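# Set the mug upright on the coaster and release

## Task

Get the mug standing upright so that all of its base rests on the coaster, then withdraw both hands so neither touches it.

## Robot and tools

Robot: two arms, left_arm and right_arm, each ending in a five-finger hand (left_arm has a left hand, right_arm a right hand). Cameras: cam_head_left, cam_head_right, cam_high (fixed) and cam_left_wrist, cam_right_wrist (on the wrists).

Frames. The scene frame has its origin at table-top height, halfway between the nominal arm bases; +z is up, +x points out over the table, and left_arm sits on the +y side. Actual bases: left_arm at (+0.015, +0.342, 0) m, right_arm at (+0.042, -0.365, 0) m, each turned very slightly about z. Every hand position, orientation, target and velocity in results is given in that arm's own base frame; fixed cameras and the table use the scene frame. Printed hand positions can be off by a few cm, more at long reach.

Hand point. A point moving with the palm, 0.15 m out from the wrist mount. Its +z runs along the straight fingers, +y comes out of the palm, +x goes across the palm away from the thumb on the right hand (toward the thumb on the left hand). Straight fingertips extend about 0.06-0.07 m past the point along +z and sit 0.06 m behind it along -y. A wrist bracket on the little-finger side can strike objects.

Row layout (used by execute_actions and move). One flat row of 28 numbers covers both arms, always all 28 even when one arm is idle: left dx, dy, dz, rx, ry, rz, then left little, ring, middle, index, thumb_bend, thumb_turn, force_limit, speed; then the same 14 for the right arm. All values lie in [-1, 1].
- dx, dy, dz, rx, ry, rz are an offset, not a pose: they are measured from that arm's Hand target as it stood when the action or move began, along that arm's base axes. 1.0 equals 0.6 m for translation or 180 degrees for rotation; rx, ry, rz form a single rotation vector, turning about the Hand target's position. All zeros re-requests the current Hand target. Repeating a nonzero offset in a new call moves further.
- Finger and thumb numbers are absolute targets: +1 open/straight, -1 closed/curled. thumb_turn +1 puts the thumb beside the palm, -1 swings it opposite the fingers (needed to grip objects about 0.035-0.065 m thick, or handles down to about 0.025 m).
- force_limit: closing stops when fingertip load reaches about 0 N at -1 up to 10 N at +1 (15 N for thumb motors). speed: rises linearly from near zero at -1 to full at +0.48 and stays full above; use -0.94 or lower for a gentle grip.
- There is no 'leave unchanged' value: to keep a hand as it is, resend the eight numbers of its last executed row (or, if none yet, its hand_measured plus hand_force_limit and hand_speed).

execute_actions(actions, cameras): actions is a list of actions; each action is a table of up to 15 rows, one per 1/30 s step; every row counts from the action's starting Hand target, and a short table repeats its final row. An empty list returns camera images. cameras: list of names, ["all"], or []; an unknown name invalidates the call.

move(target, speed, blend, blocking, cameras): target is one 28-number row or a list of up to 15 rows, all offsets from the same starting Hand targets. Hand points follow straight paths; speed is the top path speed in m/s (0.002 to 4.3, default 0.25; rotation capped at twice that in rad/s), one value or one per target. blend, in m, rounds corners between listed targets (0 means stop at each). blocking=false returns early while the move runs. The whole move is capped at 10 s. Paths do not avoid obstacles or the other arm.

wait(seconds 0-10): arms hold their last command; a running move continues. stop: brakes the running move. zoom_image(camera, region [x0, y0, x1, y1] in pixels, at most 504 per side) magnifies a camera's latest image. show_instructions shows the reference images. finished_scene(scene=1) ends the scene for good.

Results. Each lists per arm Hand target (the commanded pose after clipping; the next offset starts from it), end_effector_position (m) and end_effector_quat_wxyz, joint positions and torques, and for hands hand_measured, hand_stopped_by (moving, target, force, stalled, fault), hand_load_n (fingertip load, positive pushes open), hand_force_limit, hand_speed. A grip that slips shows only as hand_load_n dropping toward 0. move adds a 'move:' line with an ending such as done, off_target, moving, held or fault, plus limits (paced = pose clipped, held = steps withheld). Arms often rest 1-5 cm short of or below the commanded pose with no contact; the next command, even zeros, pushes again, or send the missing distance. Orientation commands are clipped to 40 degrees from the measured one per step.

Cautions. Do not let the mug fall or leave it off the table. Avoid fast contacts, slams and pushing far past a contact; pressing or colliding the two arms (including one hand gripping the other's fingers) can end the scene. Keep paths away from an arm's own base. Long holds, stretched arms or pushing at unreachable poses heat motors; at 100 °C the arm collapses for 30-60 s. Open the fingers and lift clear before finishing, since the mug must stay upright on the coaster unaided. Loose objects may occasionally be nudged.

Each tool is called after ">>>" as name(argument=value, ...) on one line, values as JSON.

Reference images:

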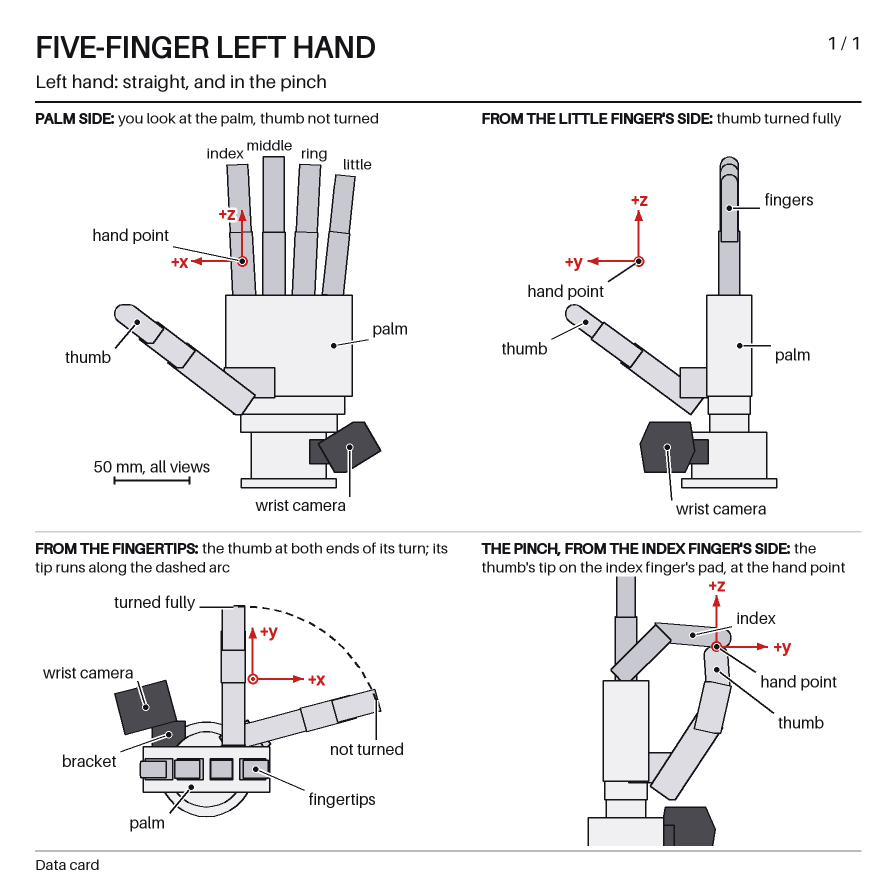

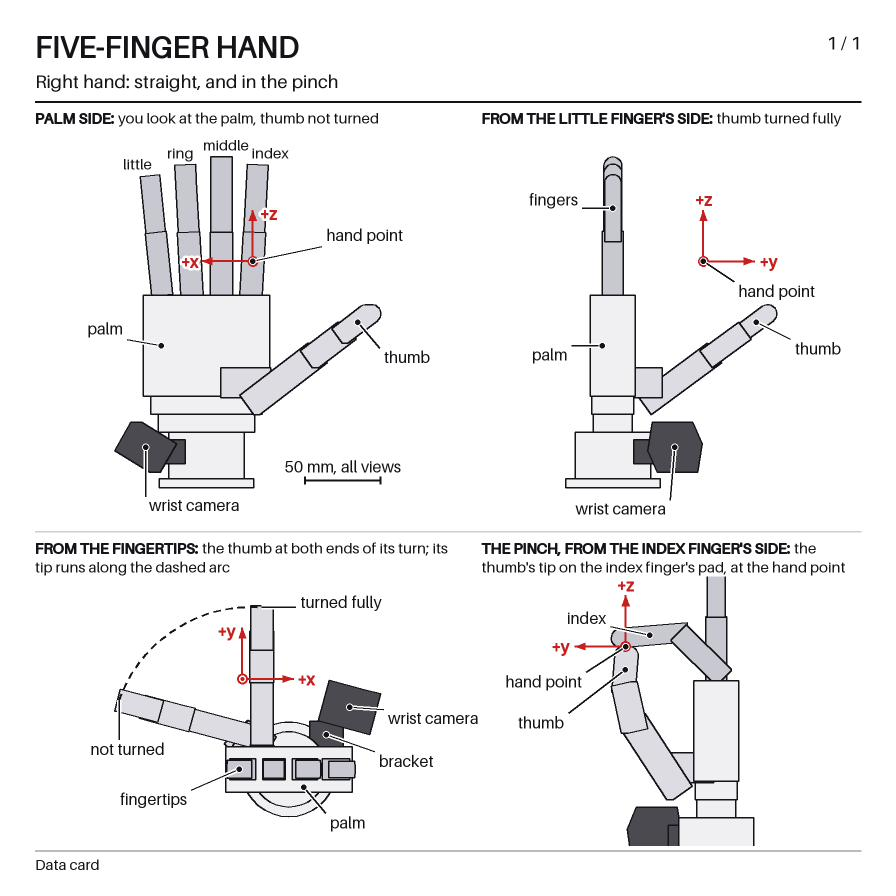

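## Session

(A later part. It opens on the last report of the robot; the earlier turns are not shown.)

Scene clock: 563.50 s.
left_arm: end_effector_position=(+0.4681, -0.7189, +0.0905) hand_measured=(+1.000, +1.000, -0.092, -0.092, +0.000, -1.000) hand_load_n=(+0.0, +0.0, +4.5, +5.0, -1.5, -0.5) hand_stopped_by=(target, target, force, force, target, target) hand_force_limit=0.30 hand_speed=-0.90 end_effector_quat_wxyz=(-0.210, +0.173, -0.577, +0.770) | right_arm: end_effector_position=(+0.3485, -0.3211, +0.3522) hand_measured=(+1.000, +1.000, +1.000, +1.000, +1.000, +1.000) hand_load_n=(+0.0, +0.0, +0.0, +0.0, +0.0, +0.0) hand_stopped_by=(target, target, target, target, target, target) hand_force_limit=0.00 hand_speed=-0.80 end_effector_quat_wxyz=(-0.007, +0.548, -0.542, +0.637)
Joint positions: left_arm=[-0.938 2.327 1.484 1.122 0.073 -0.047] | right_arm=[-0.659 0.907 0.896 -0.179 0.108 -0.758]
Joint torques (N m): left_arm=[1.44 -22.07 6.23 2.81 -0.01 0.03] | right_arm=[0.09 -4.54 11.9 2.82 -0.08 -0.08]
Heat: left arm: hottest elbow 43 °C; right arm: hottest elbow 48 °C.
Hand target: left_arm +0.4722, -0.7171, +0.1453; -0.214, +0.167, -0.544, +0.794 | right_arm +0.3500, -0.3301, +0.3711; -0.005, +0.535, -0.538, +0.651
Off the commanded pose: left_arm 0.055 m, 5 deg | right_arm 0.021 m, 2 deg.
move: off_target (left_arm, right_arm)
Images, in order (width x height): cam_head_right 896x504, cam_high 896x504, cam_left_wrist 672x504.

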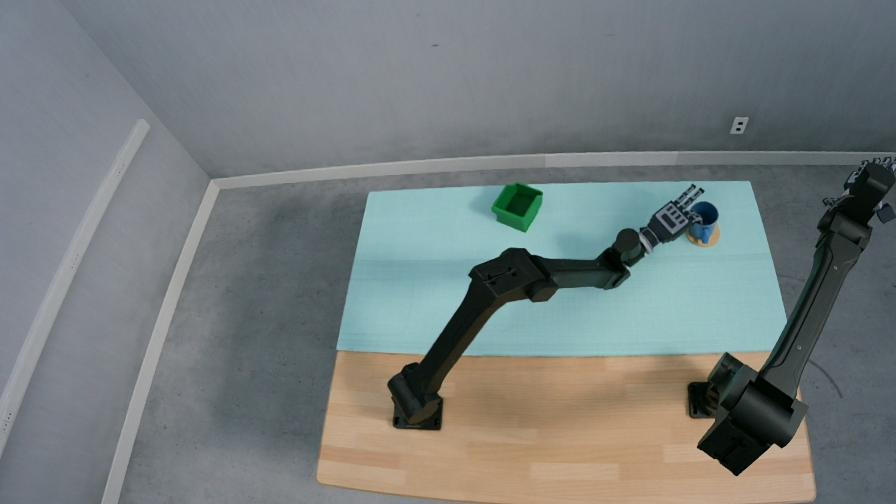

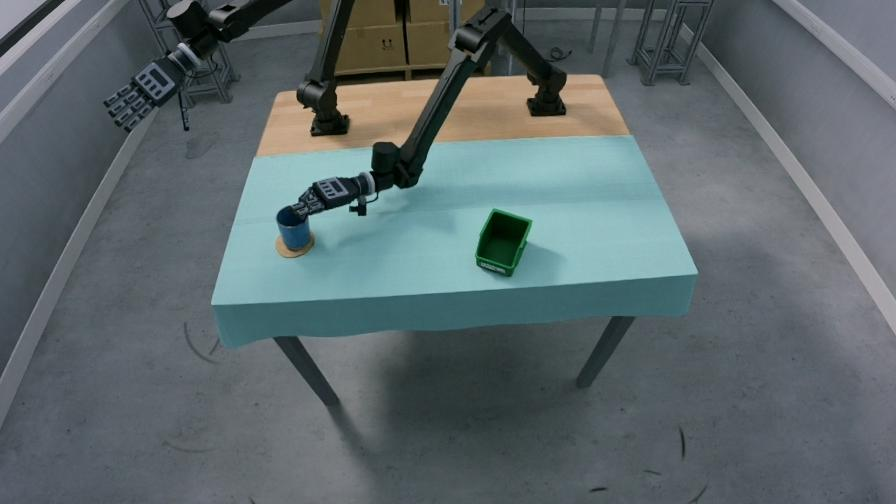

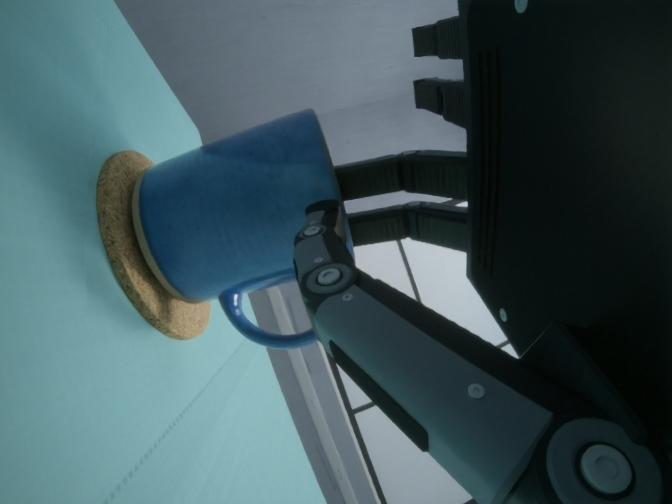

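>>> move(target=[-0.003, -0.003, -0.055, 0, 0, 0, 1, 1, -0.5, -0.5, 0.0, -1, 0.3, -0.9, 0, 0, 0, 0, 0, 0, 1, 1, 1, 1, 1, 1, 0.0, -0.8], cameras=["cam_head_right", "cam_high", "cam_left_wrist"], speed=0.04)

>>> zoom_image(camera="cam_high", region=[240, 160, 360, 280])

>>> zoom_image(camera="cam_head_right", region=[640, 160, 760, 280])

Scene clock: 572.50 s.
left_arm: end_effector_position=(+0.4675, -0.7182, +0.1006) hand_measured=(+1.000, +1.000, -0.092, -0.092, +0.000, -1.000) hand_load_n=(+0.0, +0.0, +4.5, +5.0, -1.5, -0.5) hand_stopped_by=(target, target, force, force, target, target) hand_force_limit=0.30 hand_speed=-0.90 end_effector_quat_wxyz=(-0.213, +0.168, -0.563, +0.781) | right_arm: end_effector_position=(+0.3485, -0.3211, +0.3522) hand_measured=(+1.000, +1.000, +1.000, +1.000, +1.000, +1.000) hand_load_n=(+0.0, +0.0, +0.0, +0.0, +0.0, +0.0) hand_stopped_by=(target, target, target, target, target, target) hand_force_limit=0.00 hand_speed=-0.80 end_effector_quat_wxyz=(-0.007, +0.548, -0.542, +0.637)
Joint positions: left_arm=[-0.938 2.327 1.484 1.16 0.073 -0.047] | right_arm=[-0.659 0.907 0.896 -0.179 0.108 -0.758]
Joint torques (N m): left_arm=[1.03 -17.79 6.91 3.34 -0.15 0.02] | right_arm=[0.03 -4.6 11.89 2.82 -0.08 -0.08]
Heat: left arm: hottest elbow 42 °C; right arm: hottest elbow 48 °C.
Hand target: left_arm +0.4703, -0.7189, +0.1121; -0.213, +0.167, -0.544, +0.794 | right_arm +0.3500, -0.3301, +0.3711; -0.005, +0.535, -0.538, +0.651
Off the commanded pose: left_arm 0.012 m, 3 deg | right_arm 0.021 m, 2 deg.
move: off_target (left_arm, right_arm)
Images, in order (width x height): cam_head_right 896x504, cam_high 896x504, cam_left_wrist 672x504.

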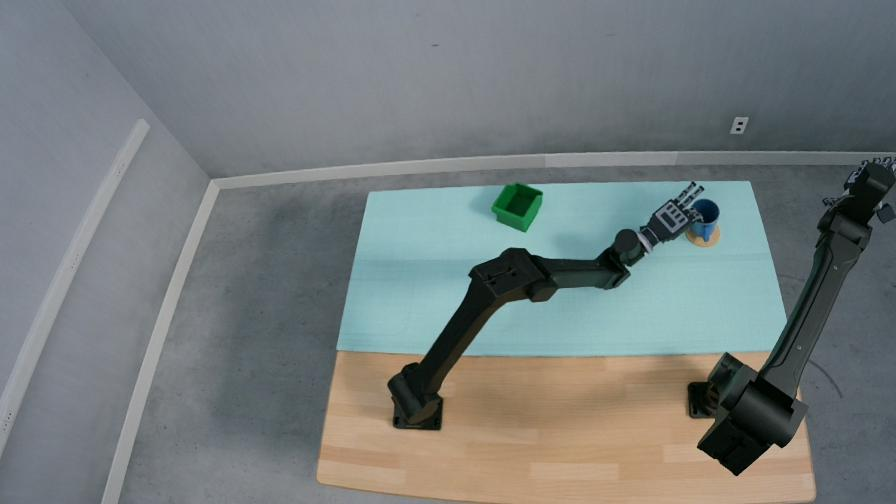

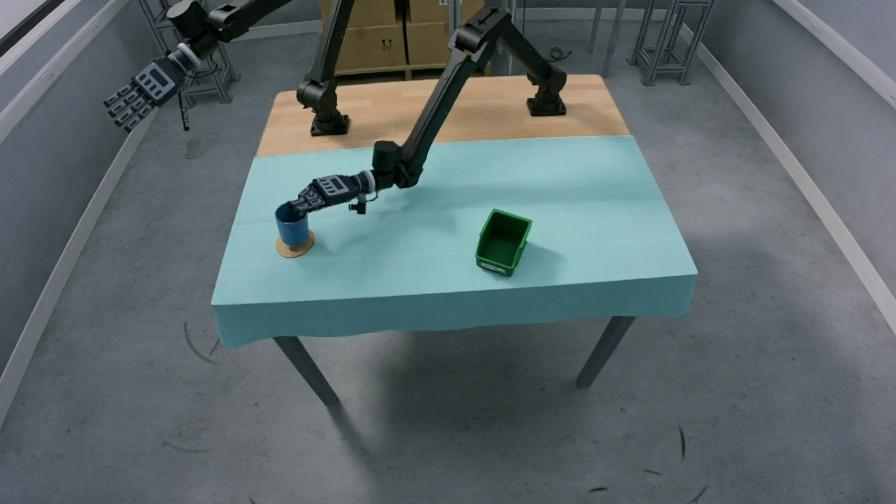

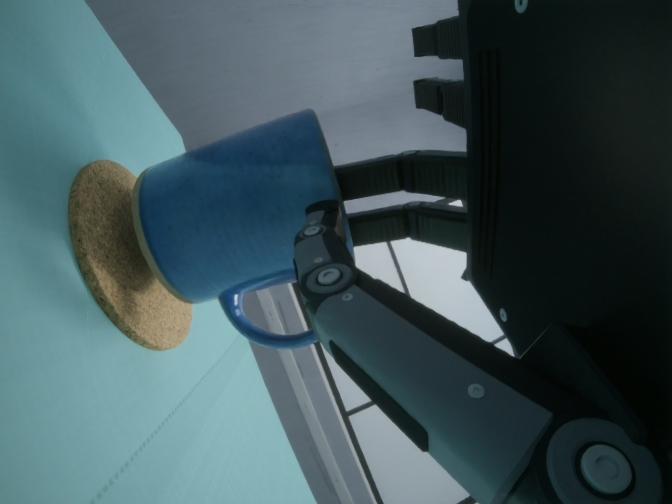

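Scaled by 4.200 from the camera's 896x504 image, which has a finer 1280x720 frame.

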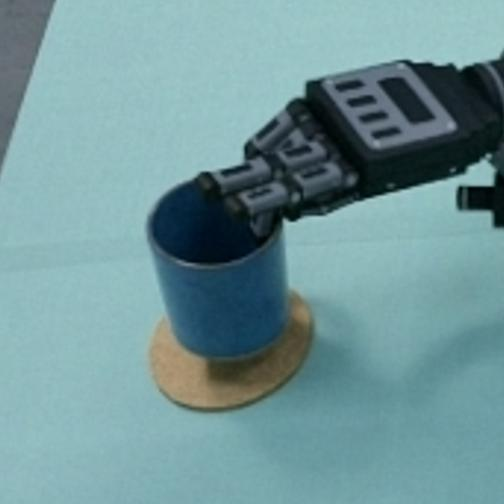

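Scaled by 4.200 from the camera's 896x504 image, which has a finer 1280x720 frame.

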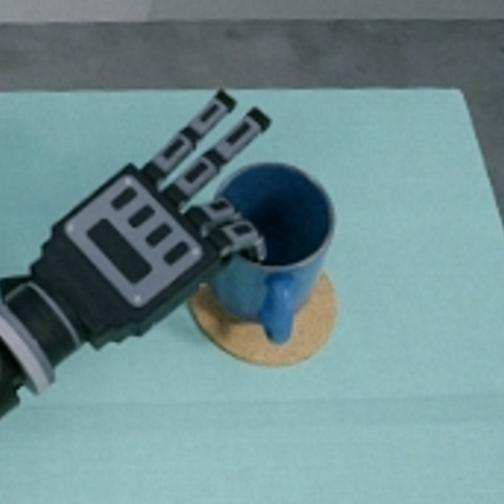

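>>> move(target=[0, 0, -0.04, 0, 0, 0, 1, 1, -0.5, -0.5, 0.0, -1, 0.3, -0.9, 0, 0, 0, 0, 0, 0, 1, 1, 1, 1, 1, 1, 0.0, -0.8], cameras=["cam_head_right", "cam_high", "cam_left_wrist"], speed=0.04)

>>> zoom_image(camera="cam_high", region=[240, 160, 360, 280])

>>> zoom_image(camera="cam_head_right", region=[640, 160, 760, 280])

Scene clock: 579.73 s.
left_arm: end_effector_position=(+0.4660, -0.7162, +0.0836) hand_measured=(+1.000, +1.000, -0.092, -0.092, +0.000, -1.000) hand_load_n=(+0.0, +0.0, +4.5, +5.0, -1.5, -0.5) hand_stopped_by=(target, target, force, force, target, target) hand_force_limit=0.30 hand_speed=-0.90 end_effector_quat_wxyz=(-0.214, +0.167, -0.559, +0.783) | right_arm: end_effector_position=(+0.3485, -0.3211, +0.3522) hand_measured=(+1.000, +1.000, +1.000, +1.000, +1.000, +1.000) hand_load_n=(+0.0, +0.0, +0.0, +0.0, +0.0, +0.0) hand_stopped_by=(target, target, target, target, target, target) hand_force_limit=0.00 hand_speed=-0.80 end_effector_quat_wxyz=(-0.007, +0.548, -0.542, +0.637)
Joint positions: left_arm=[-0.938 2.361 1.484 1.202 0.073 -0.048] | right_arm=[-0.659 0.907 0.896 -0.179 0.108 -0.758]
Joint torques (N m): left_arm=[0.97 -16.73 7.5 3 -0.16 0.05] | right_arm=[0.09 -4.6 11.9 2.82 -0.08 -0.09]
Heat: left arm: hottest elbow 42 °C; right arm: hottest elbow 48 °C.
Hand target: left_arm +0.4703, -0.7189, +0.0881; -0.213, +0.167, -0.544, +0.794 | right_arm +0.3500, -0.3301, +0.3711; -0.005, +0.535, -0.538, +0.651
Off the commanded pose: left_arm 0.007 m, 2 deg | right_arm 0.021 m, 2 deg.
move: off_target (right_arm)
Images, in order (width x height): cam_head_right 896x504, cam_high 896x504, cam_left_wrist 672x504.

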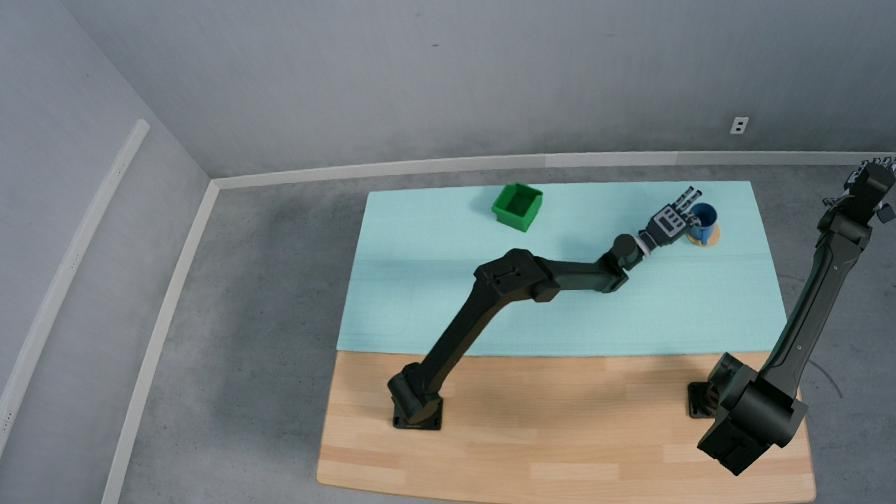

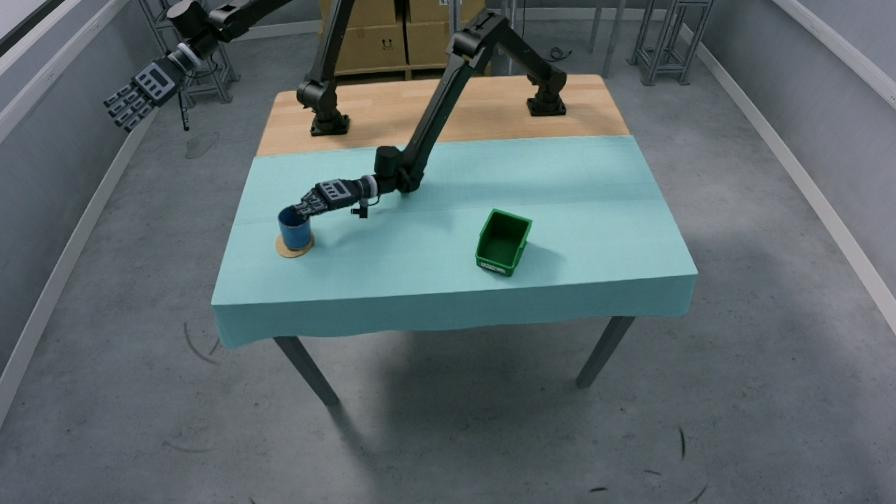

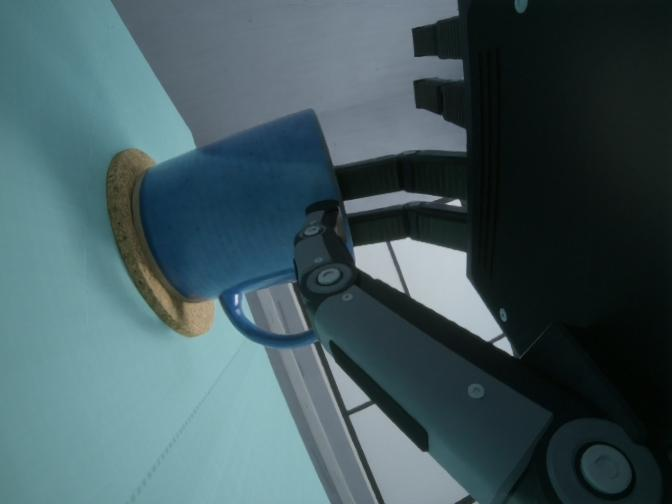

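Scaled by 4.200 from the camera's 896x504 image, which has a finer 1280x720 frame.

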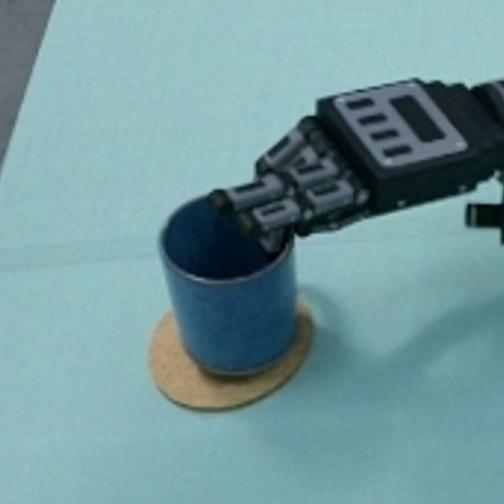

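Scaled by 4.200 from the camera's 896x504 image, which has a finer 1280x720 frame.

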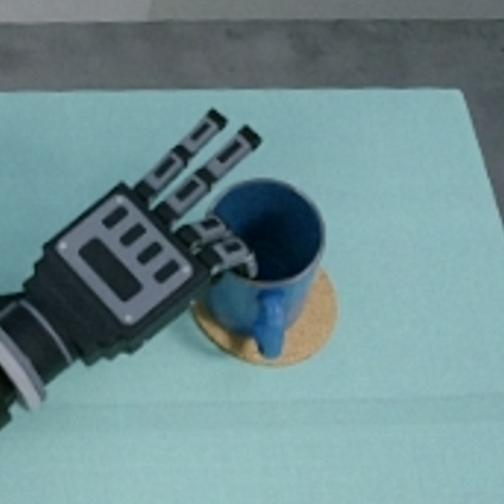

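>>> move(target=[0, 0, -0.02, 0, 0, 0, 1, 1, -0.5, -0.5, 0.0, -1, 0.3, -0.9, 0, 0, 0, 0, 0, 0, 1, 1, 1, 1, 1, 1, 0.0, -0.8], cameras=["cam_high", "cam_left_wrist"], speed=0.03)

>>> zoom_image(camera="cam_high", region=[240, 160, 360, 280])

Scene clock: 586.47 s.
left_arm: end_effector_position=(+0.4651, -0.7151, +0.0821) hand_measured=(+1.000, +1.000, -0.092, -0.092, +0.000, -1.000) hand_load_n=(+0.0, +0.0, +5.0, +5.0, -1.5, +0.0) hand_stopped_by=(target, target, force, force, target, target) hand_force_limit=0.30 hand_speed=-0.90 end_effector_quat_wxyz=(-0.215, +0.165, -0.553, +0.788) | right_arm: end_effector_position=(+0.3485, -0.3211, +0.3522) hand_measured=(+1.000, +1.000, +1.000, +1.000, +1.000, +1.000) hand_load_n=(+0.0, +0.0, +0.0, +0.0, +0.0, +0.0) hand_stopped_by=(target, target, target, target, target, target) hand_force_limit=0.00 hand_speed=-0.80 end_effector_quat_wxyz=(-0.007, +0.548, -0.542, +0.637)
Joint positions: left_arm=[-0.938 2.372 1.484 1.231 0.073 -0.049] | right_arm=[-0.659 0.907 0.896 -0.179 0.108 -0.758]
Joint torques (N m): left_arm=[0.97 -16.03 7.83 2.62 -0.16 0.04] | right_arm=[0.09 -4.54 11.89 2.82 -0.08 -0.09]
Heat: left arm: hottest elbow 42 °C; right arm: hottest elbow 48 °C.
Hand target: left_arm +0.4703, -0.7189, +0.0760; -0.213, +0.167, -0.544, +0.794 | right_arm +0.3500, -0.3301, +0.3711; -0.005, +0.535, -0.538, +0.651
Off the commanded pose: left_arm 0.009 m, 1 deg | right_arm 0.021 m, 2 deg.
move: off_target (right_arm)
Images, in order (width x height): cam_high 896x504, cam_left_wrist 672x504.

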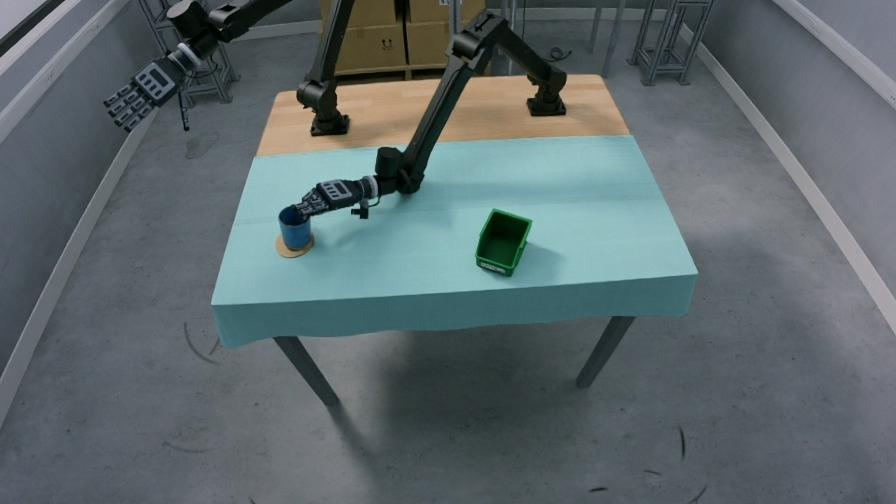

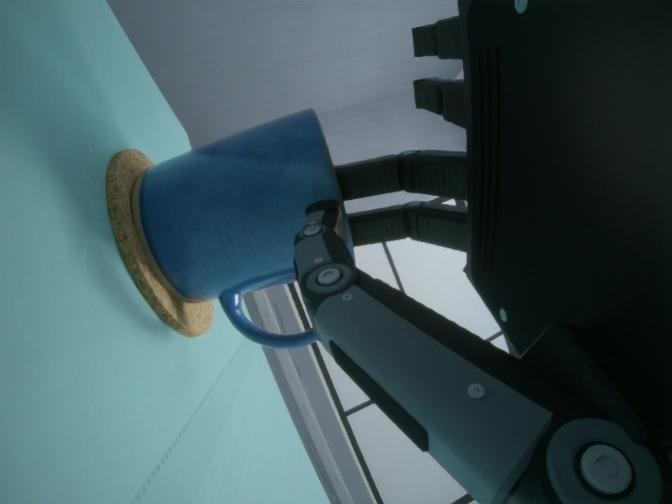

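Scaled by 4.200 from the camera's 896x504 image, which has a finer 1280x720 frame.

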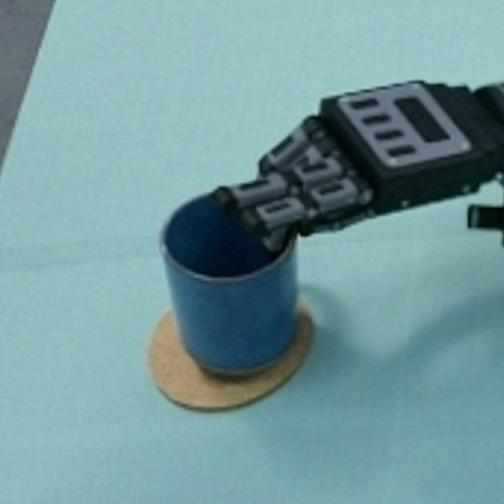

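>>> move(target=[0, 0, 0.01, 0, 0, 0, 1, 1, 0.2, 0.2, 0.0, -1, 0.3, -0.88, 0, 0, 0, 0, 0, 0, 1, 1, 1, 1, 1, 1, 0.0, -0.8], cameras=["cam_high", "cam_left_wrist"], speed=0.03)

>>> zoom_image(camera="cam_high", region=[240, 160, 360, 280])

Scene clock: 592.03 s.
left_arm: end_effector_position=(+0.4648, -0.7151, +0.0829) hand_measured=(+1.000, +1.000, +0.200, +0.200, +0.000, -1.000) hand_load_n=(+0.0, +0.0, +0.0, +0.0, +0.0, +0.0) hand_stopped_by=(target, target, target, target, target, target) hand_force_limit=0.30 hand_speed=-0.88 end_effector_quat_wxyz=(-0.214, +0.165, -0.552, +0.789) | right_arm: end_effector_position=(+0.3485, -0.3211, +0.3522) hand_measured=(+1.000, +1.000, +1.000, +1.000, +1.000, +1.000) hand_load_n=(+0.0, +0.0, +0.0, +0.0, +0.0, +0.0) hand_stopped_by=(target, target, target, target, target, target) hand_force_limit=0.00 hand_speed=-0.80 end_effector_quat_wxyz=(-0.007, +0.548, -0.542, +0.637)
Joint positions: left_arm=[-0.938 2.372 1.484 1.233 0.073 -0.053] | right_arm=[-0.659 0.907 0.896 -0.179 0.108 -0.758]
Joint torques (N m): left_arm=[0.97 -16.85 7.73 2.22 -0.17 0.09] | right_arm=[0.03 -4.6 11.89 2.82 -0.08 -0.08]
Heat: left arm: hottest elbow 42 °C; right arm: hottest elbow 48 °C.
Hand target: left_arm +0.4703, -0.7189, +0.0821; -0.213, +0.167, -0.544, +0.794 | right_arm +0.3500, -0.3301, +0.3711; -0.005, +0.535, -0.538, +0.651
Off the commanded pose: left_arm 0.007 m, 1 deg | right_arm 0.021 m, 2 deg.
move: off_target (right_arm)
Images, in order (width x height): cam_high 896x504, cam_left_wrist 672x504.

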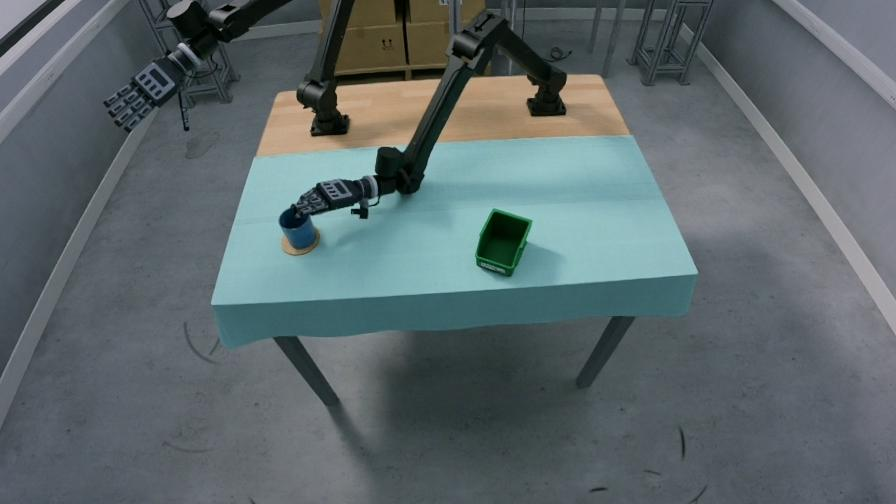

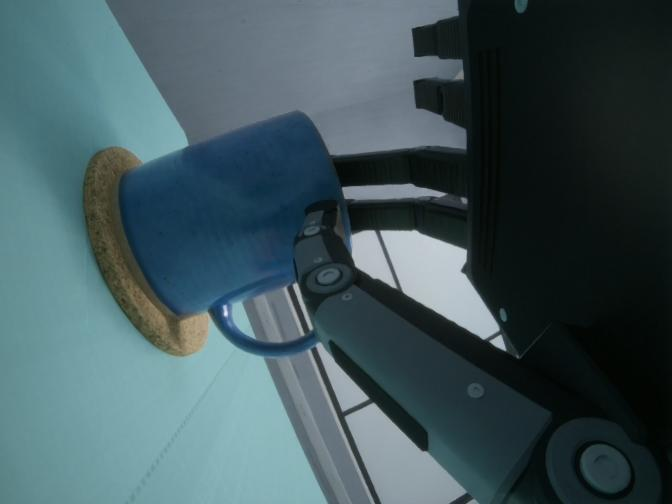

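Scaled by 4.200 from the camera's 896x504 image, which has a finer 1280x720 frame.

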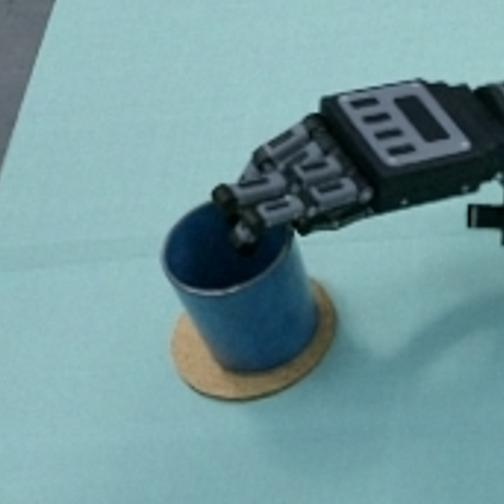

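>>> wait(seconds=0.2, cameras=["cam_head_right", "cam_head_left"])

>>> zoom_image(camera="cam_head_right", region=[640, 160, 760, 280])

>>> zoom_image(camera="cam_head_left", region=[610, 170, 730, 290])

Scene clock: 599.93 s.
left_arm: end_effector_position=(+0.4648, -0.7151, +0.0829) hand_measured=(+1.000, +1.000, +0.200, +0.200, +0.000, -1.000) hand_load_n=(+0.5, -0.5, +0.0, +0.0, +0.0, +0.0) hand_stopped_by=(target, target, target, target, target, target) hand_force_limit=0.30 hand_speed=-0.88 end_effector_quat_wxyz=(-0.214, +0.165, -0.552, +0.789) | right_arm: end_effector_position=(+0.3485, -0.3211, +0.3522) hand_measured=(+1.000, +1.000, +1.000, +1.000, +1.000, +1.000) hand_load_n=(+0.0, +0.0, +0.0, +0.0, +0.0, +0.0) hand_stopped_by=(target, target, target, target, target, target) hand_force_limit=0.00 hand_speed=-0.80 end_effector_quat_wxyz=(-0.007, +0.548, -0.542, +0.637)
Joint positions: left_arm=[-0.938 2.372 1.484 1.233 0.073 -0.053] | right_arm=[-0.659 0.907 0.896 -0.179 0.108 -0.758]
Joint torques (N m): left_arm=[1.03 -16.85 7.66 2.15 -0.16 0.08] | right_arm=[0.15 -4.54 11.88 2.84 -0.08 -0.09]
Motor temperatures (°C): left_arm=[35 41 42 29 31 31] | right_arm=[32 34 48 35 29 30]
Heat: left arm: hottest elbow 42 °C; right arm: hottest elbow 48 °C.
Hand target: left_arm +0.4703, -0.7189, +0.0821; -0.213, +0.167, -0.544, +0.794 | right_arm +0.3500, -0.3301, +0.3711; -0.005, +0.535, -0.538, +0.651
Off the commanded pose: left_arm 0.007 m, 1 deg | right_arm 0.021 m, 2 deg.
wait: 0.20 s; at rest from the start
Images, in order (width x height): cam_head_left 896x504, cam_head_right 896x504.

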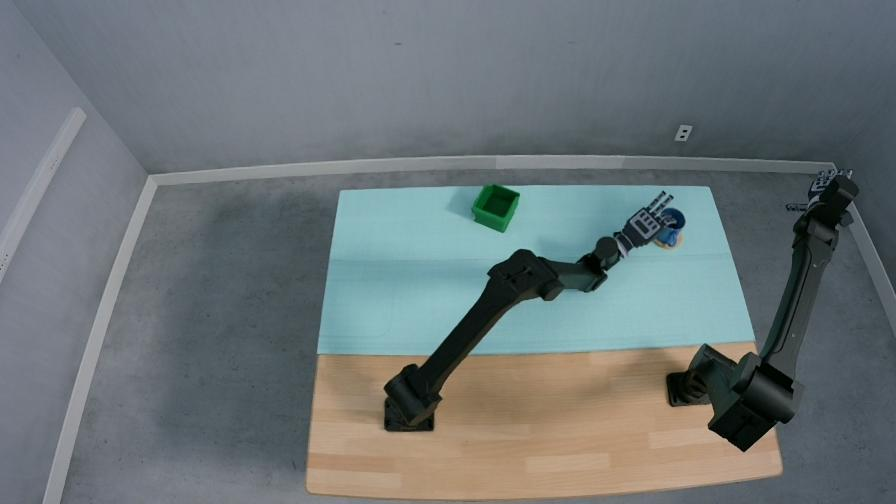

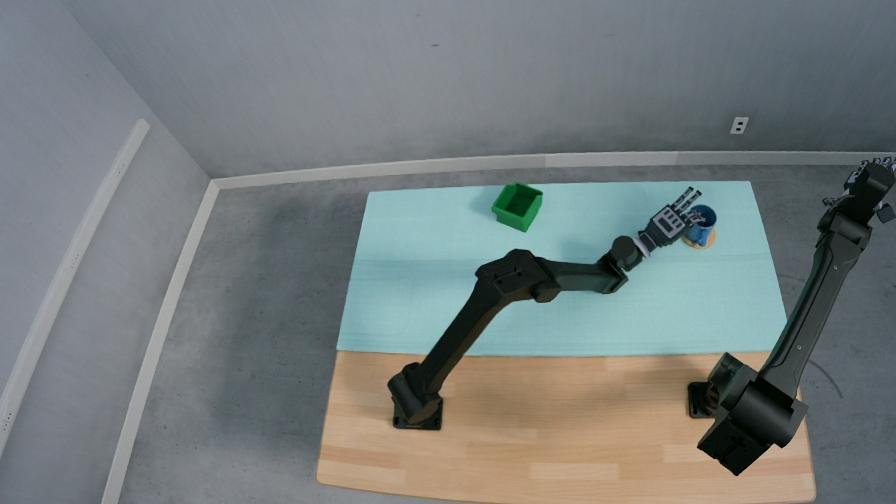

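Scaled by 4.200 from the camera's 896x504 image, which has a finer 1280x720 frame.

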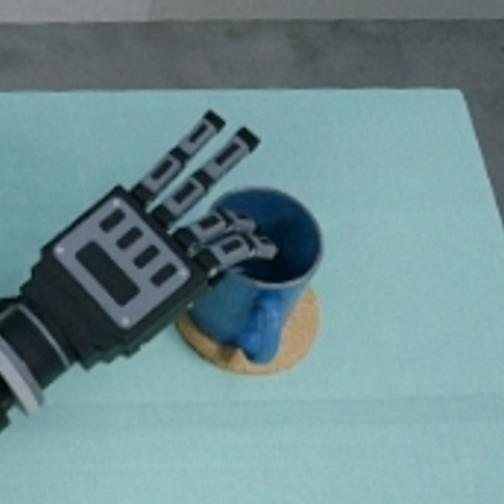

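Scaled by 4.200 from the camera's 896x504 image, which has a finer 1280x720 frame.

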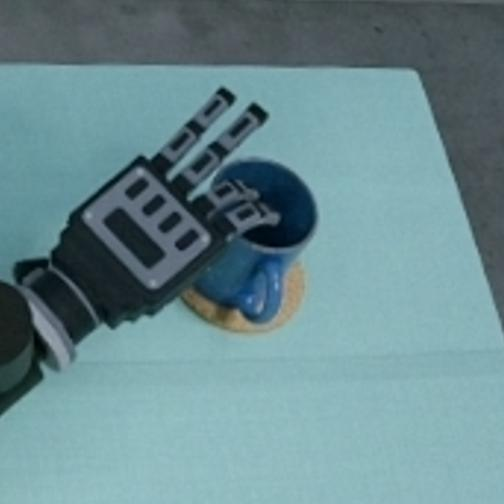

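>>> move(target=[0, 0, 0.0, 0, 0, 0, 1, 1, 0.2, 0.2, 0.3, -1, 0.3, -0.88, 0, 0, 0, 0, 0, 0, 1, 1, 1, 1, 1, 1, 0.0, -0.8], cameras=["cam_high", "cam_left_wrist", "cam_head_right"], speed=0.03)

>>> zoom_image(camera="cam_high", region=[240, 160, 360, 280])

>>> zoom_image(camera="cam_head_right", region=[640, 160, 760, 280])

Scene clock: 620.43 s.
left_arm: end_effector_position=(+0.4648, -0.7151, +0.0829) hand_measured=(+1.000, +1.000, +0.200, +0.200, +0.300, -1.000) hand_load_n=(+0.0, +0.0, +0.0, +0.0, +0.0, +0.0) hand_stopped_by=(target, target, target, target, target, target) hand_force_limit=0.30 hand_speed=-0.88 end_effector_quat_wxyz=(-0.214, +0.165, -0.552, +0.789) | right_arm: end_effector_position=(+0.3485, -0.3211, +0.3522) hand_measured=(+1.000, +1.000, +1.000, +1.000, +1.000, +1.000) hand_load_n=(+0.0, +0.0, +0.0, +0.0, +0.0, +0.0) hand_stopped_by=(target, target, target, target, target, target) hand_force_limit=0.00 hand_speed=-0.80 end_effector_quat_wxyz=(-0.007, +0.548, -0.542, +0.637)
Joint positions: left_arm=[-0.938 2.372 1.484 1.233 0.073 -0.053] | right_arm=[-0.659 0.907 0.896 -0.179 0.108 -0.758]
Joint torques (N m): left_arm=[0.91 -16.73 7.71 2.15 -0.17 0.08] | right_arm=[0.09 -4.54 11.89 2.82 -0.08 -0.08]
Heat: left arm: hottest shoulder 42 °C; right arm: hottest elbow 48 °C.
Hand target: left_arm +0.4703, -0.7189, +0.0821; -0.213, +0.167, -0.544, +0.794 | right_arm +0.3500, -0.3301, +0.3711; -0.005, +0.535, -0.538, +0.651
Off the commanded pose: left_arm 0.007 m, 1 deg | right_arm 0.021 m, 2 deg.
move: off_target (right_arm)
Images, in order (width x height): cam_head_right 896x504, cam_high 896x504, cam_left_wrist 672x504.

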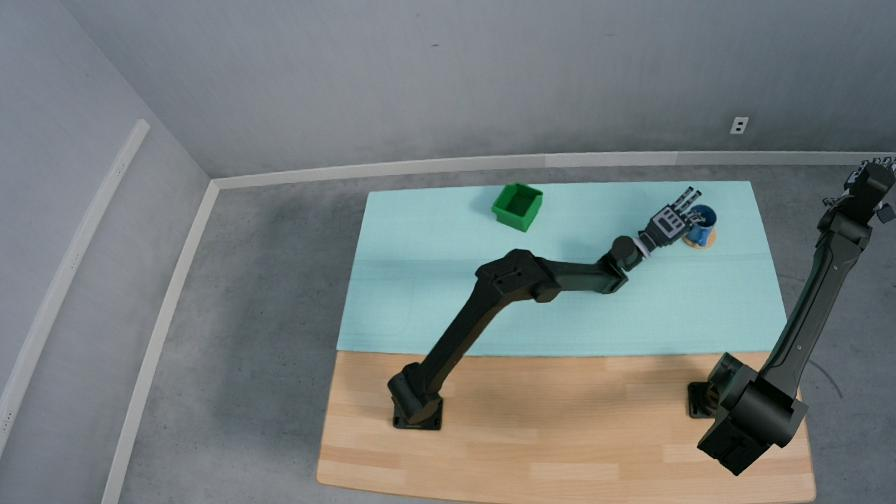

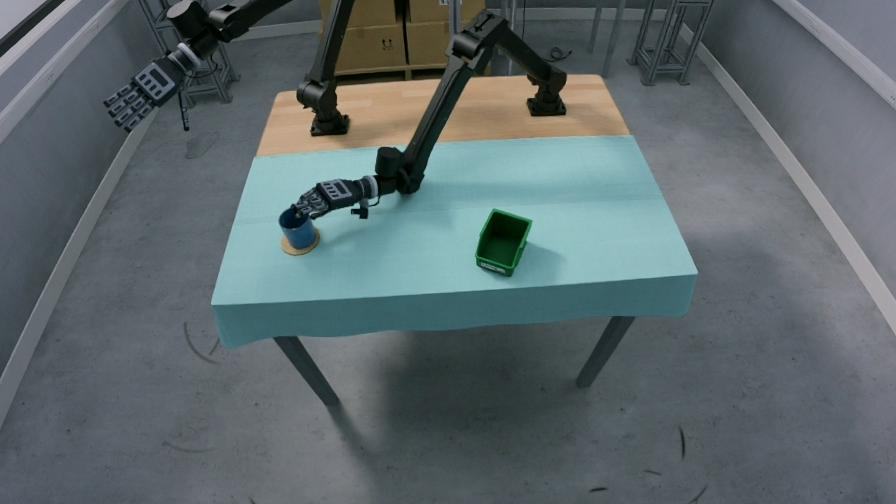

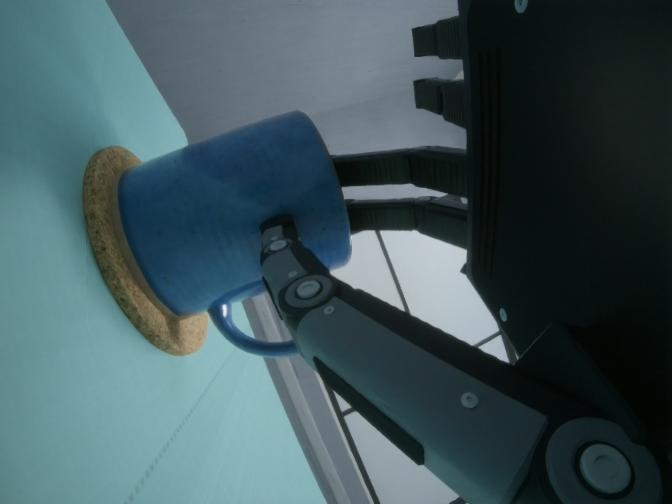

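Scaled by 4.200 from the camera's 896x504 image, which has a finer 1280x720 frame.

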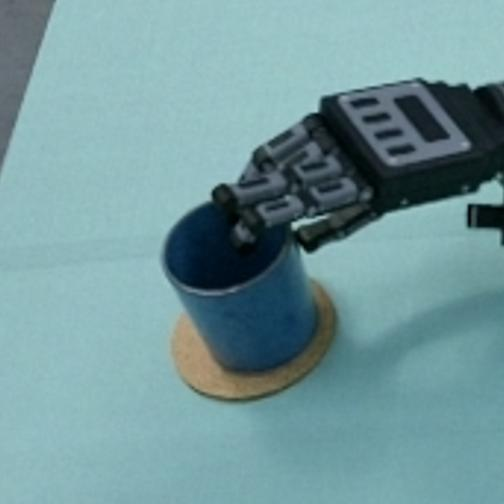

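Scaled by 4.200 from the camera's 896x504 image, which has a finer 1280x720 frame.

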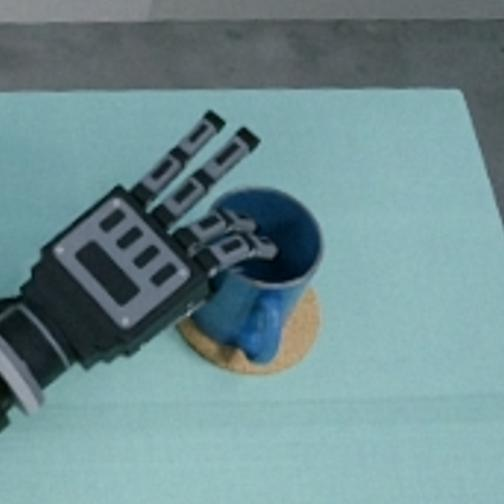

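>>> move(target=[0, 0, 0.2, 0, 0, 0, 1, 1, 0.35, 0.35, 0.3, -1, 0.3, -0.5, 0, 0, 0, 0, 0, 0, 1, 1, 1, 1, 1, 1, 0.0, -0.8], cameras=["cam_high", "cam_left_wrist", "cam_head_right"], speed=0.08)

>>> zoom_image(camera="cam_high", region=[240, 160, 360, 280])

>>> zoom_image(camera="cam_head_right", region=[640, 160, 760, 280])

Scene clock: 634.70 s.
left_arm: end_effector_position=(+0.4681, -0.7195, +0.1870) hand_measured=(+1.000, +1.000, +0.350, +0.350, +0.300, -1.000) hand_load_n=(+0.0, +0.0, +0.0, +0.0, +0.5, +0.0) hand_stopped_by=(target, target, target, target, target, target) hand_force_limit=0.30 hand_speed=-0.50 end_effector_quat_wxyz=(-0.214, +0.165, -0.551, +0.790) | right_arm: end_effector_position=(+0.3485, -0.3211, +0.3522) hand_measured=(+1.000, +1.000, +1.000, +1.000, +1.000, +1.000) hand_load_n=(+0.0, -0.5, +0.0, +0.0, +0.5, +0.0) hand_stopped_by=(target, target, target, target, target, target) hand_force_limit=0.00 hand_speed=-0.80 end_effector_quat_wxyz=(-0.007, +0.548, -0.542, +0.637)
Joint positions: left_arm=[-0.938 2.189 1.484 1.053 0.073 -0.053] | right_arm=[-0.659 0.907 0.896 -0.179 0.108 -0.758]
Joint torques (N m): left_arm=[1.26 -19.14 7.04 1.42 -0.17 0.08] | right_arm=[0.09 -4.54 11.88 2.84 -0.08 -0.09]
Heat: left arm: hottest shoulder 42 °C; right arm: hottest elbow 48 °C.
Hand target: left_arm +0.4703, -0.7189, +0.2022; -0.213, +0.167, -0.544, +0.794 | right_arm +0.3500, -0.3301, +0.3711; -0.005, +0.535, -0.538, +0.651
Off the commanded pose: left_arm 0.015 m, 1 deg | right_arm 0.021 m, 2 deg.
move: off_target (left_arm, right_arm)
Images, in order (width x height): cam_head_right 896x504, cam_high 896x504, cam_left_wrist 672x504.

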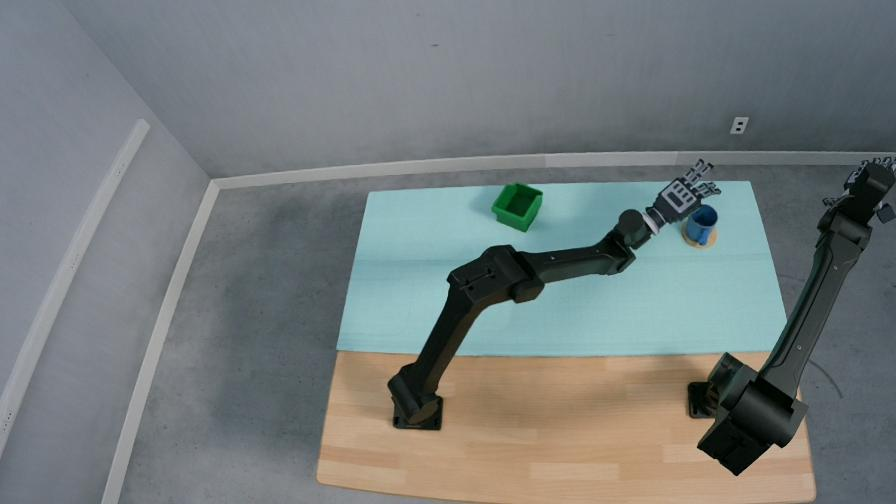

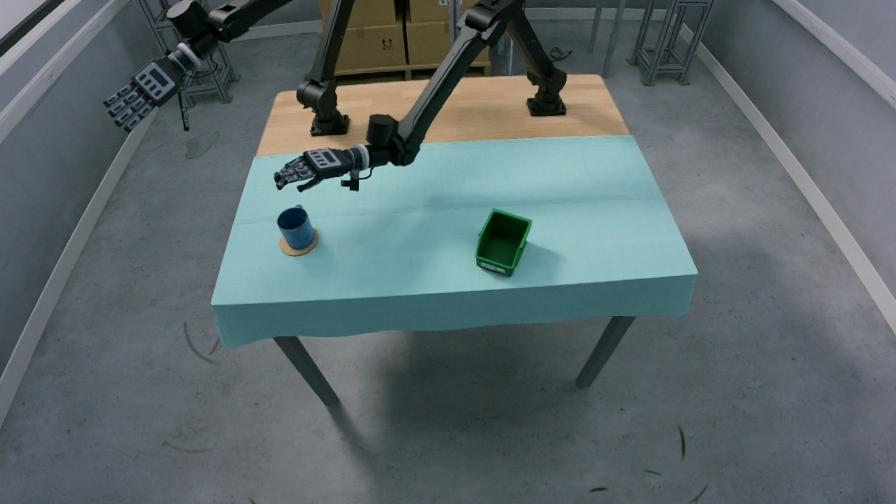

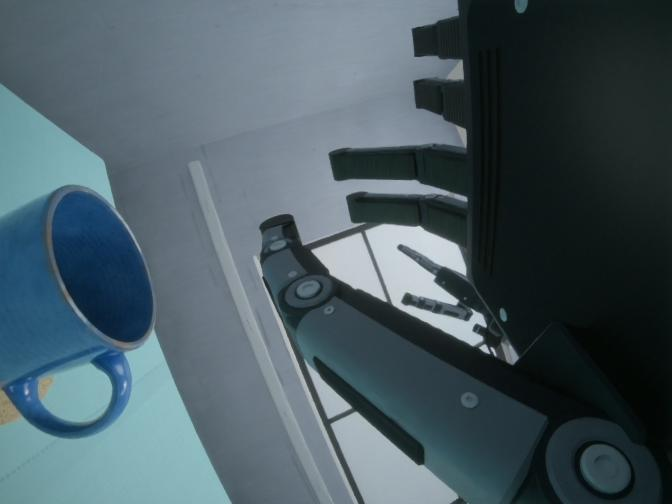

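Scaled by 4.200 from the camera's 896x504 image, which has a finer 1280x720 frame.

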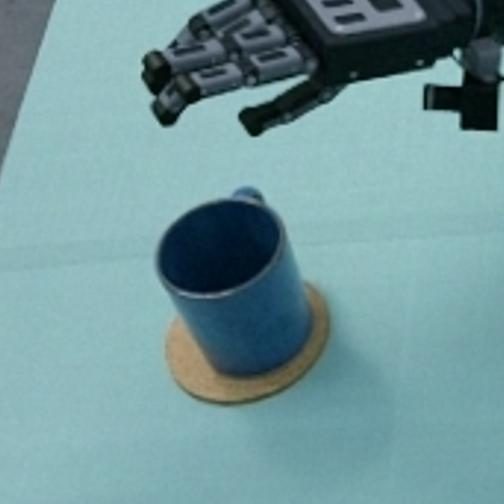

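Scaled by 4.200 from the camera's 896x504 image, which has a finer 1280x720 frame.

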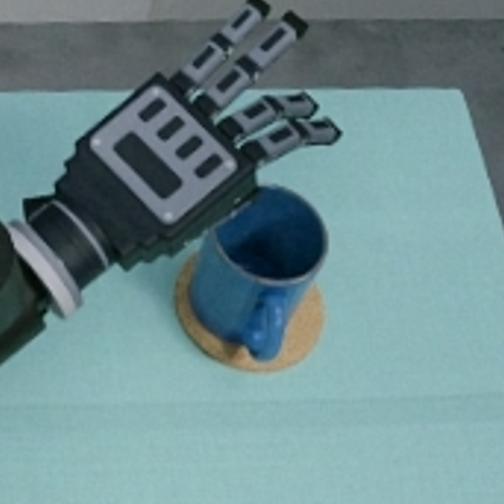

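>>> zoom_image(camera="cam_head_right", region=[670, 195, 730, 255])

>>> zoom_image(camera="cam_high", region=[265, 195, 330, 260])

Scaled by 8.400 from the camera's 896x504 image, which has a finer 1280x720 frame.

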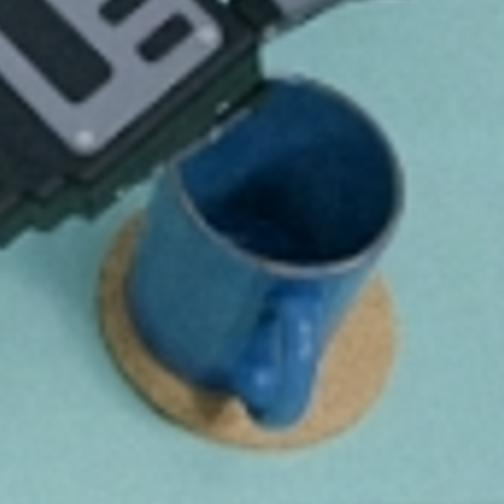

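Scaled by 7.754 from the camera's 896x504 image, which has a finer 1280x720 frame.

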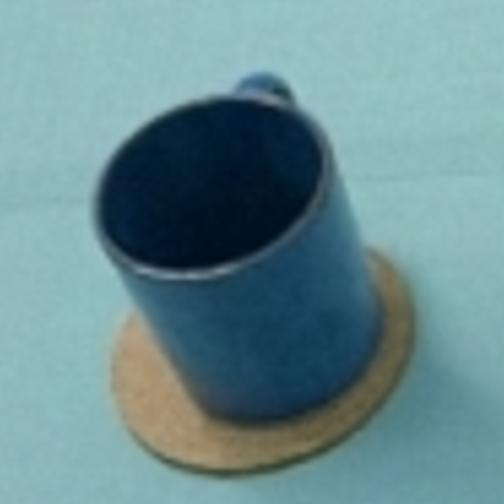

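>>> finished_scene()

The scene is finished: the task was done.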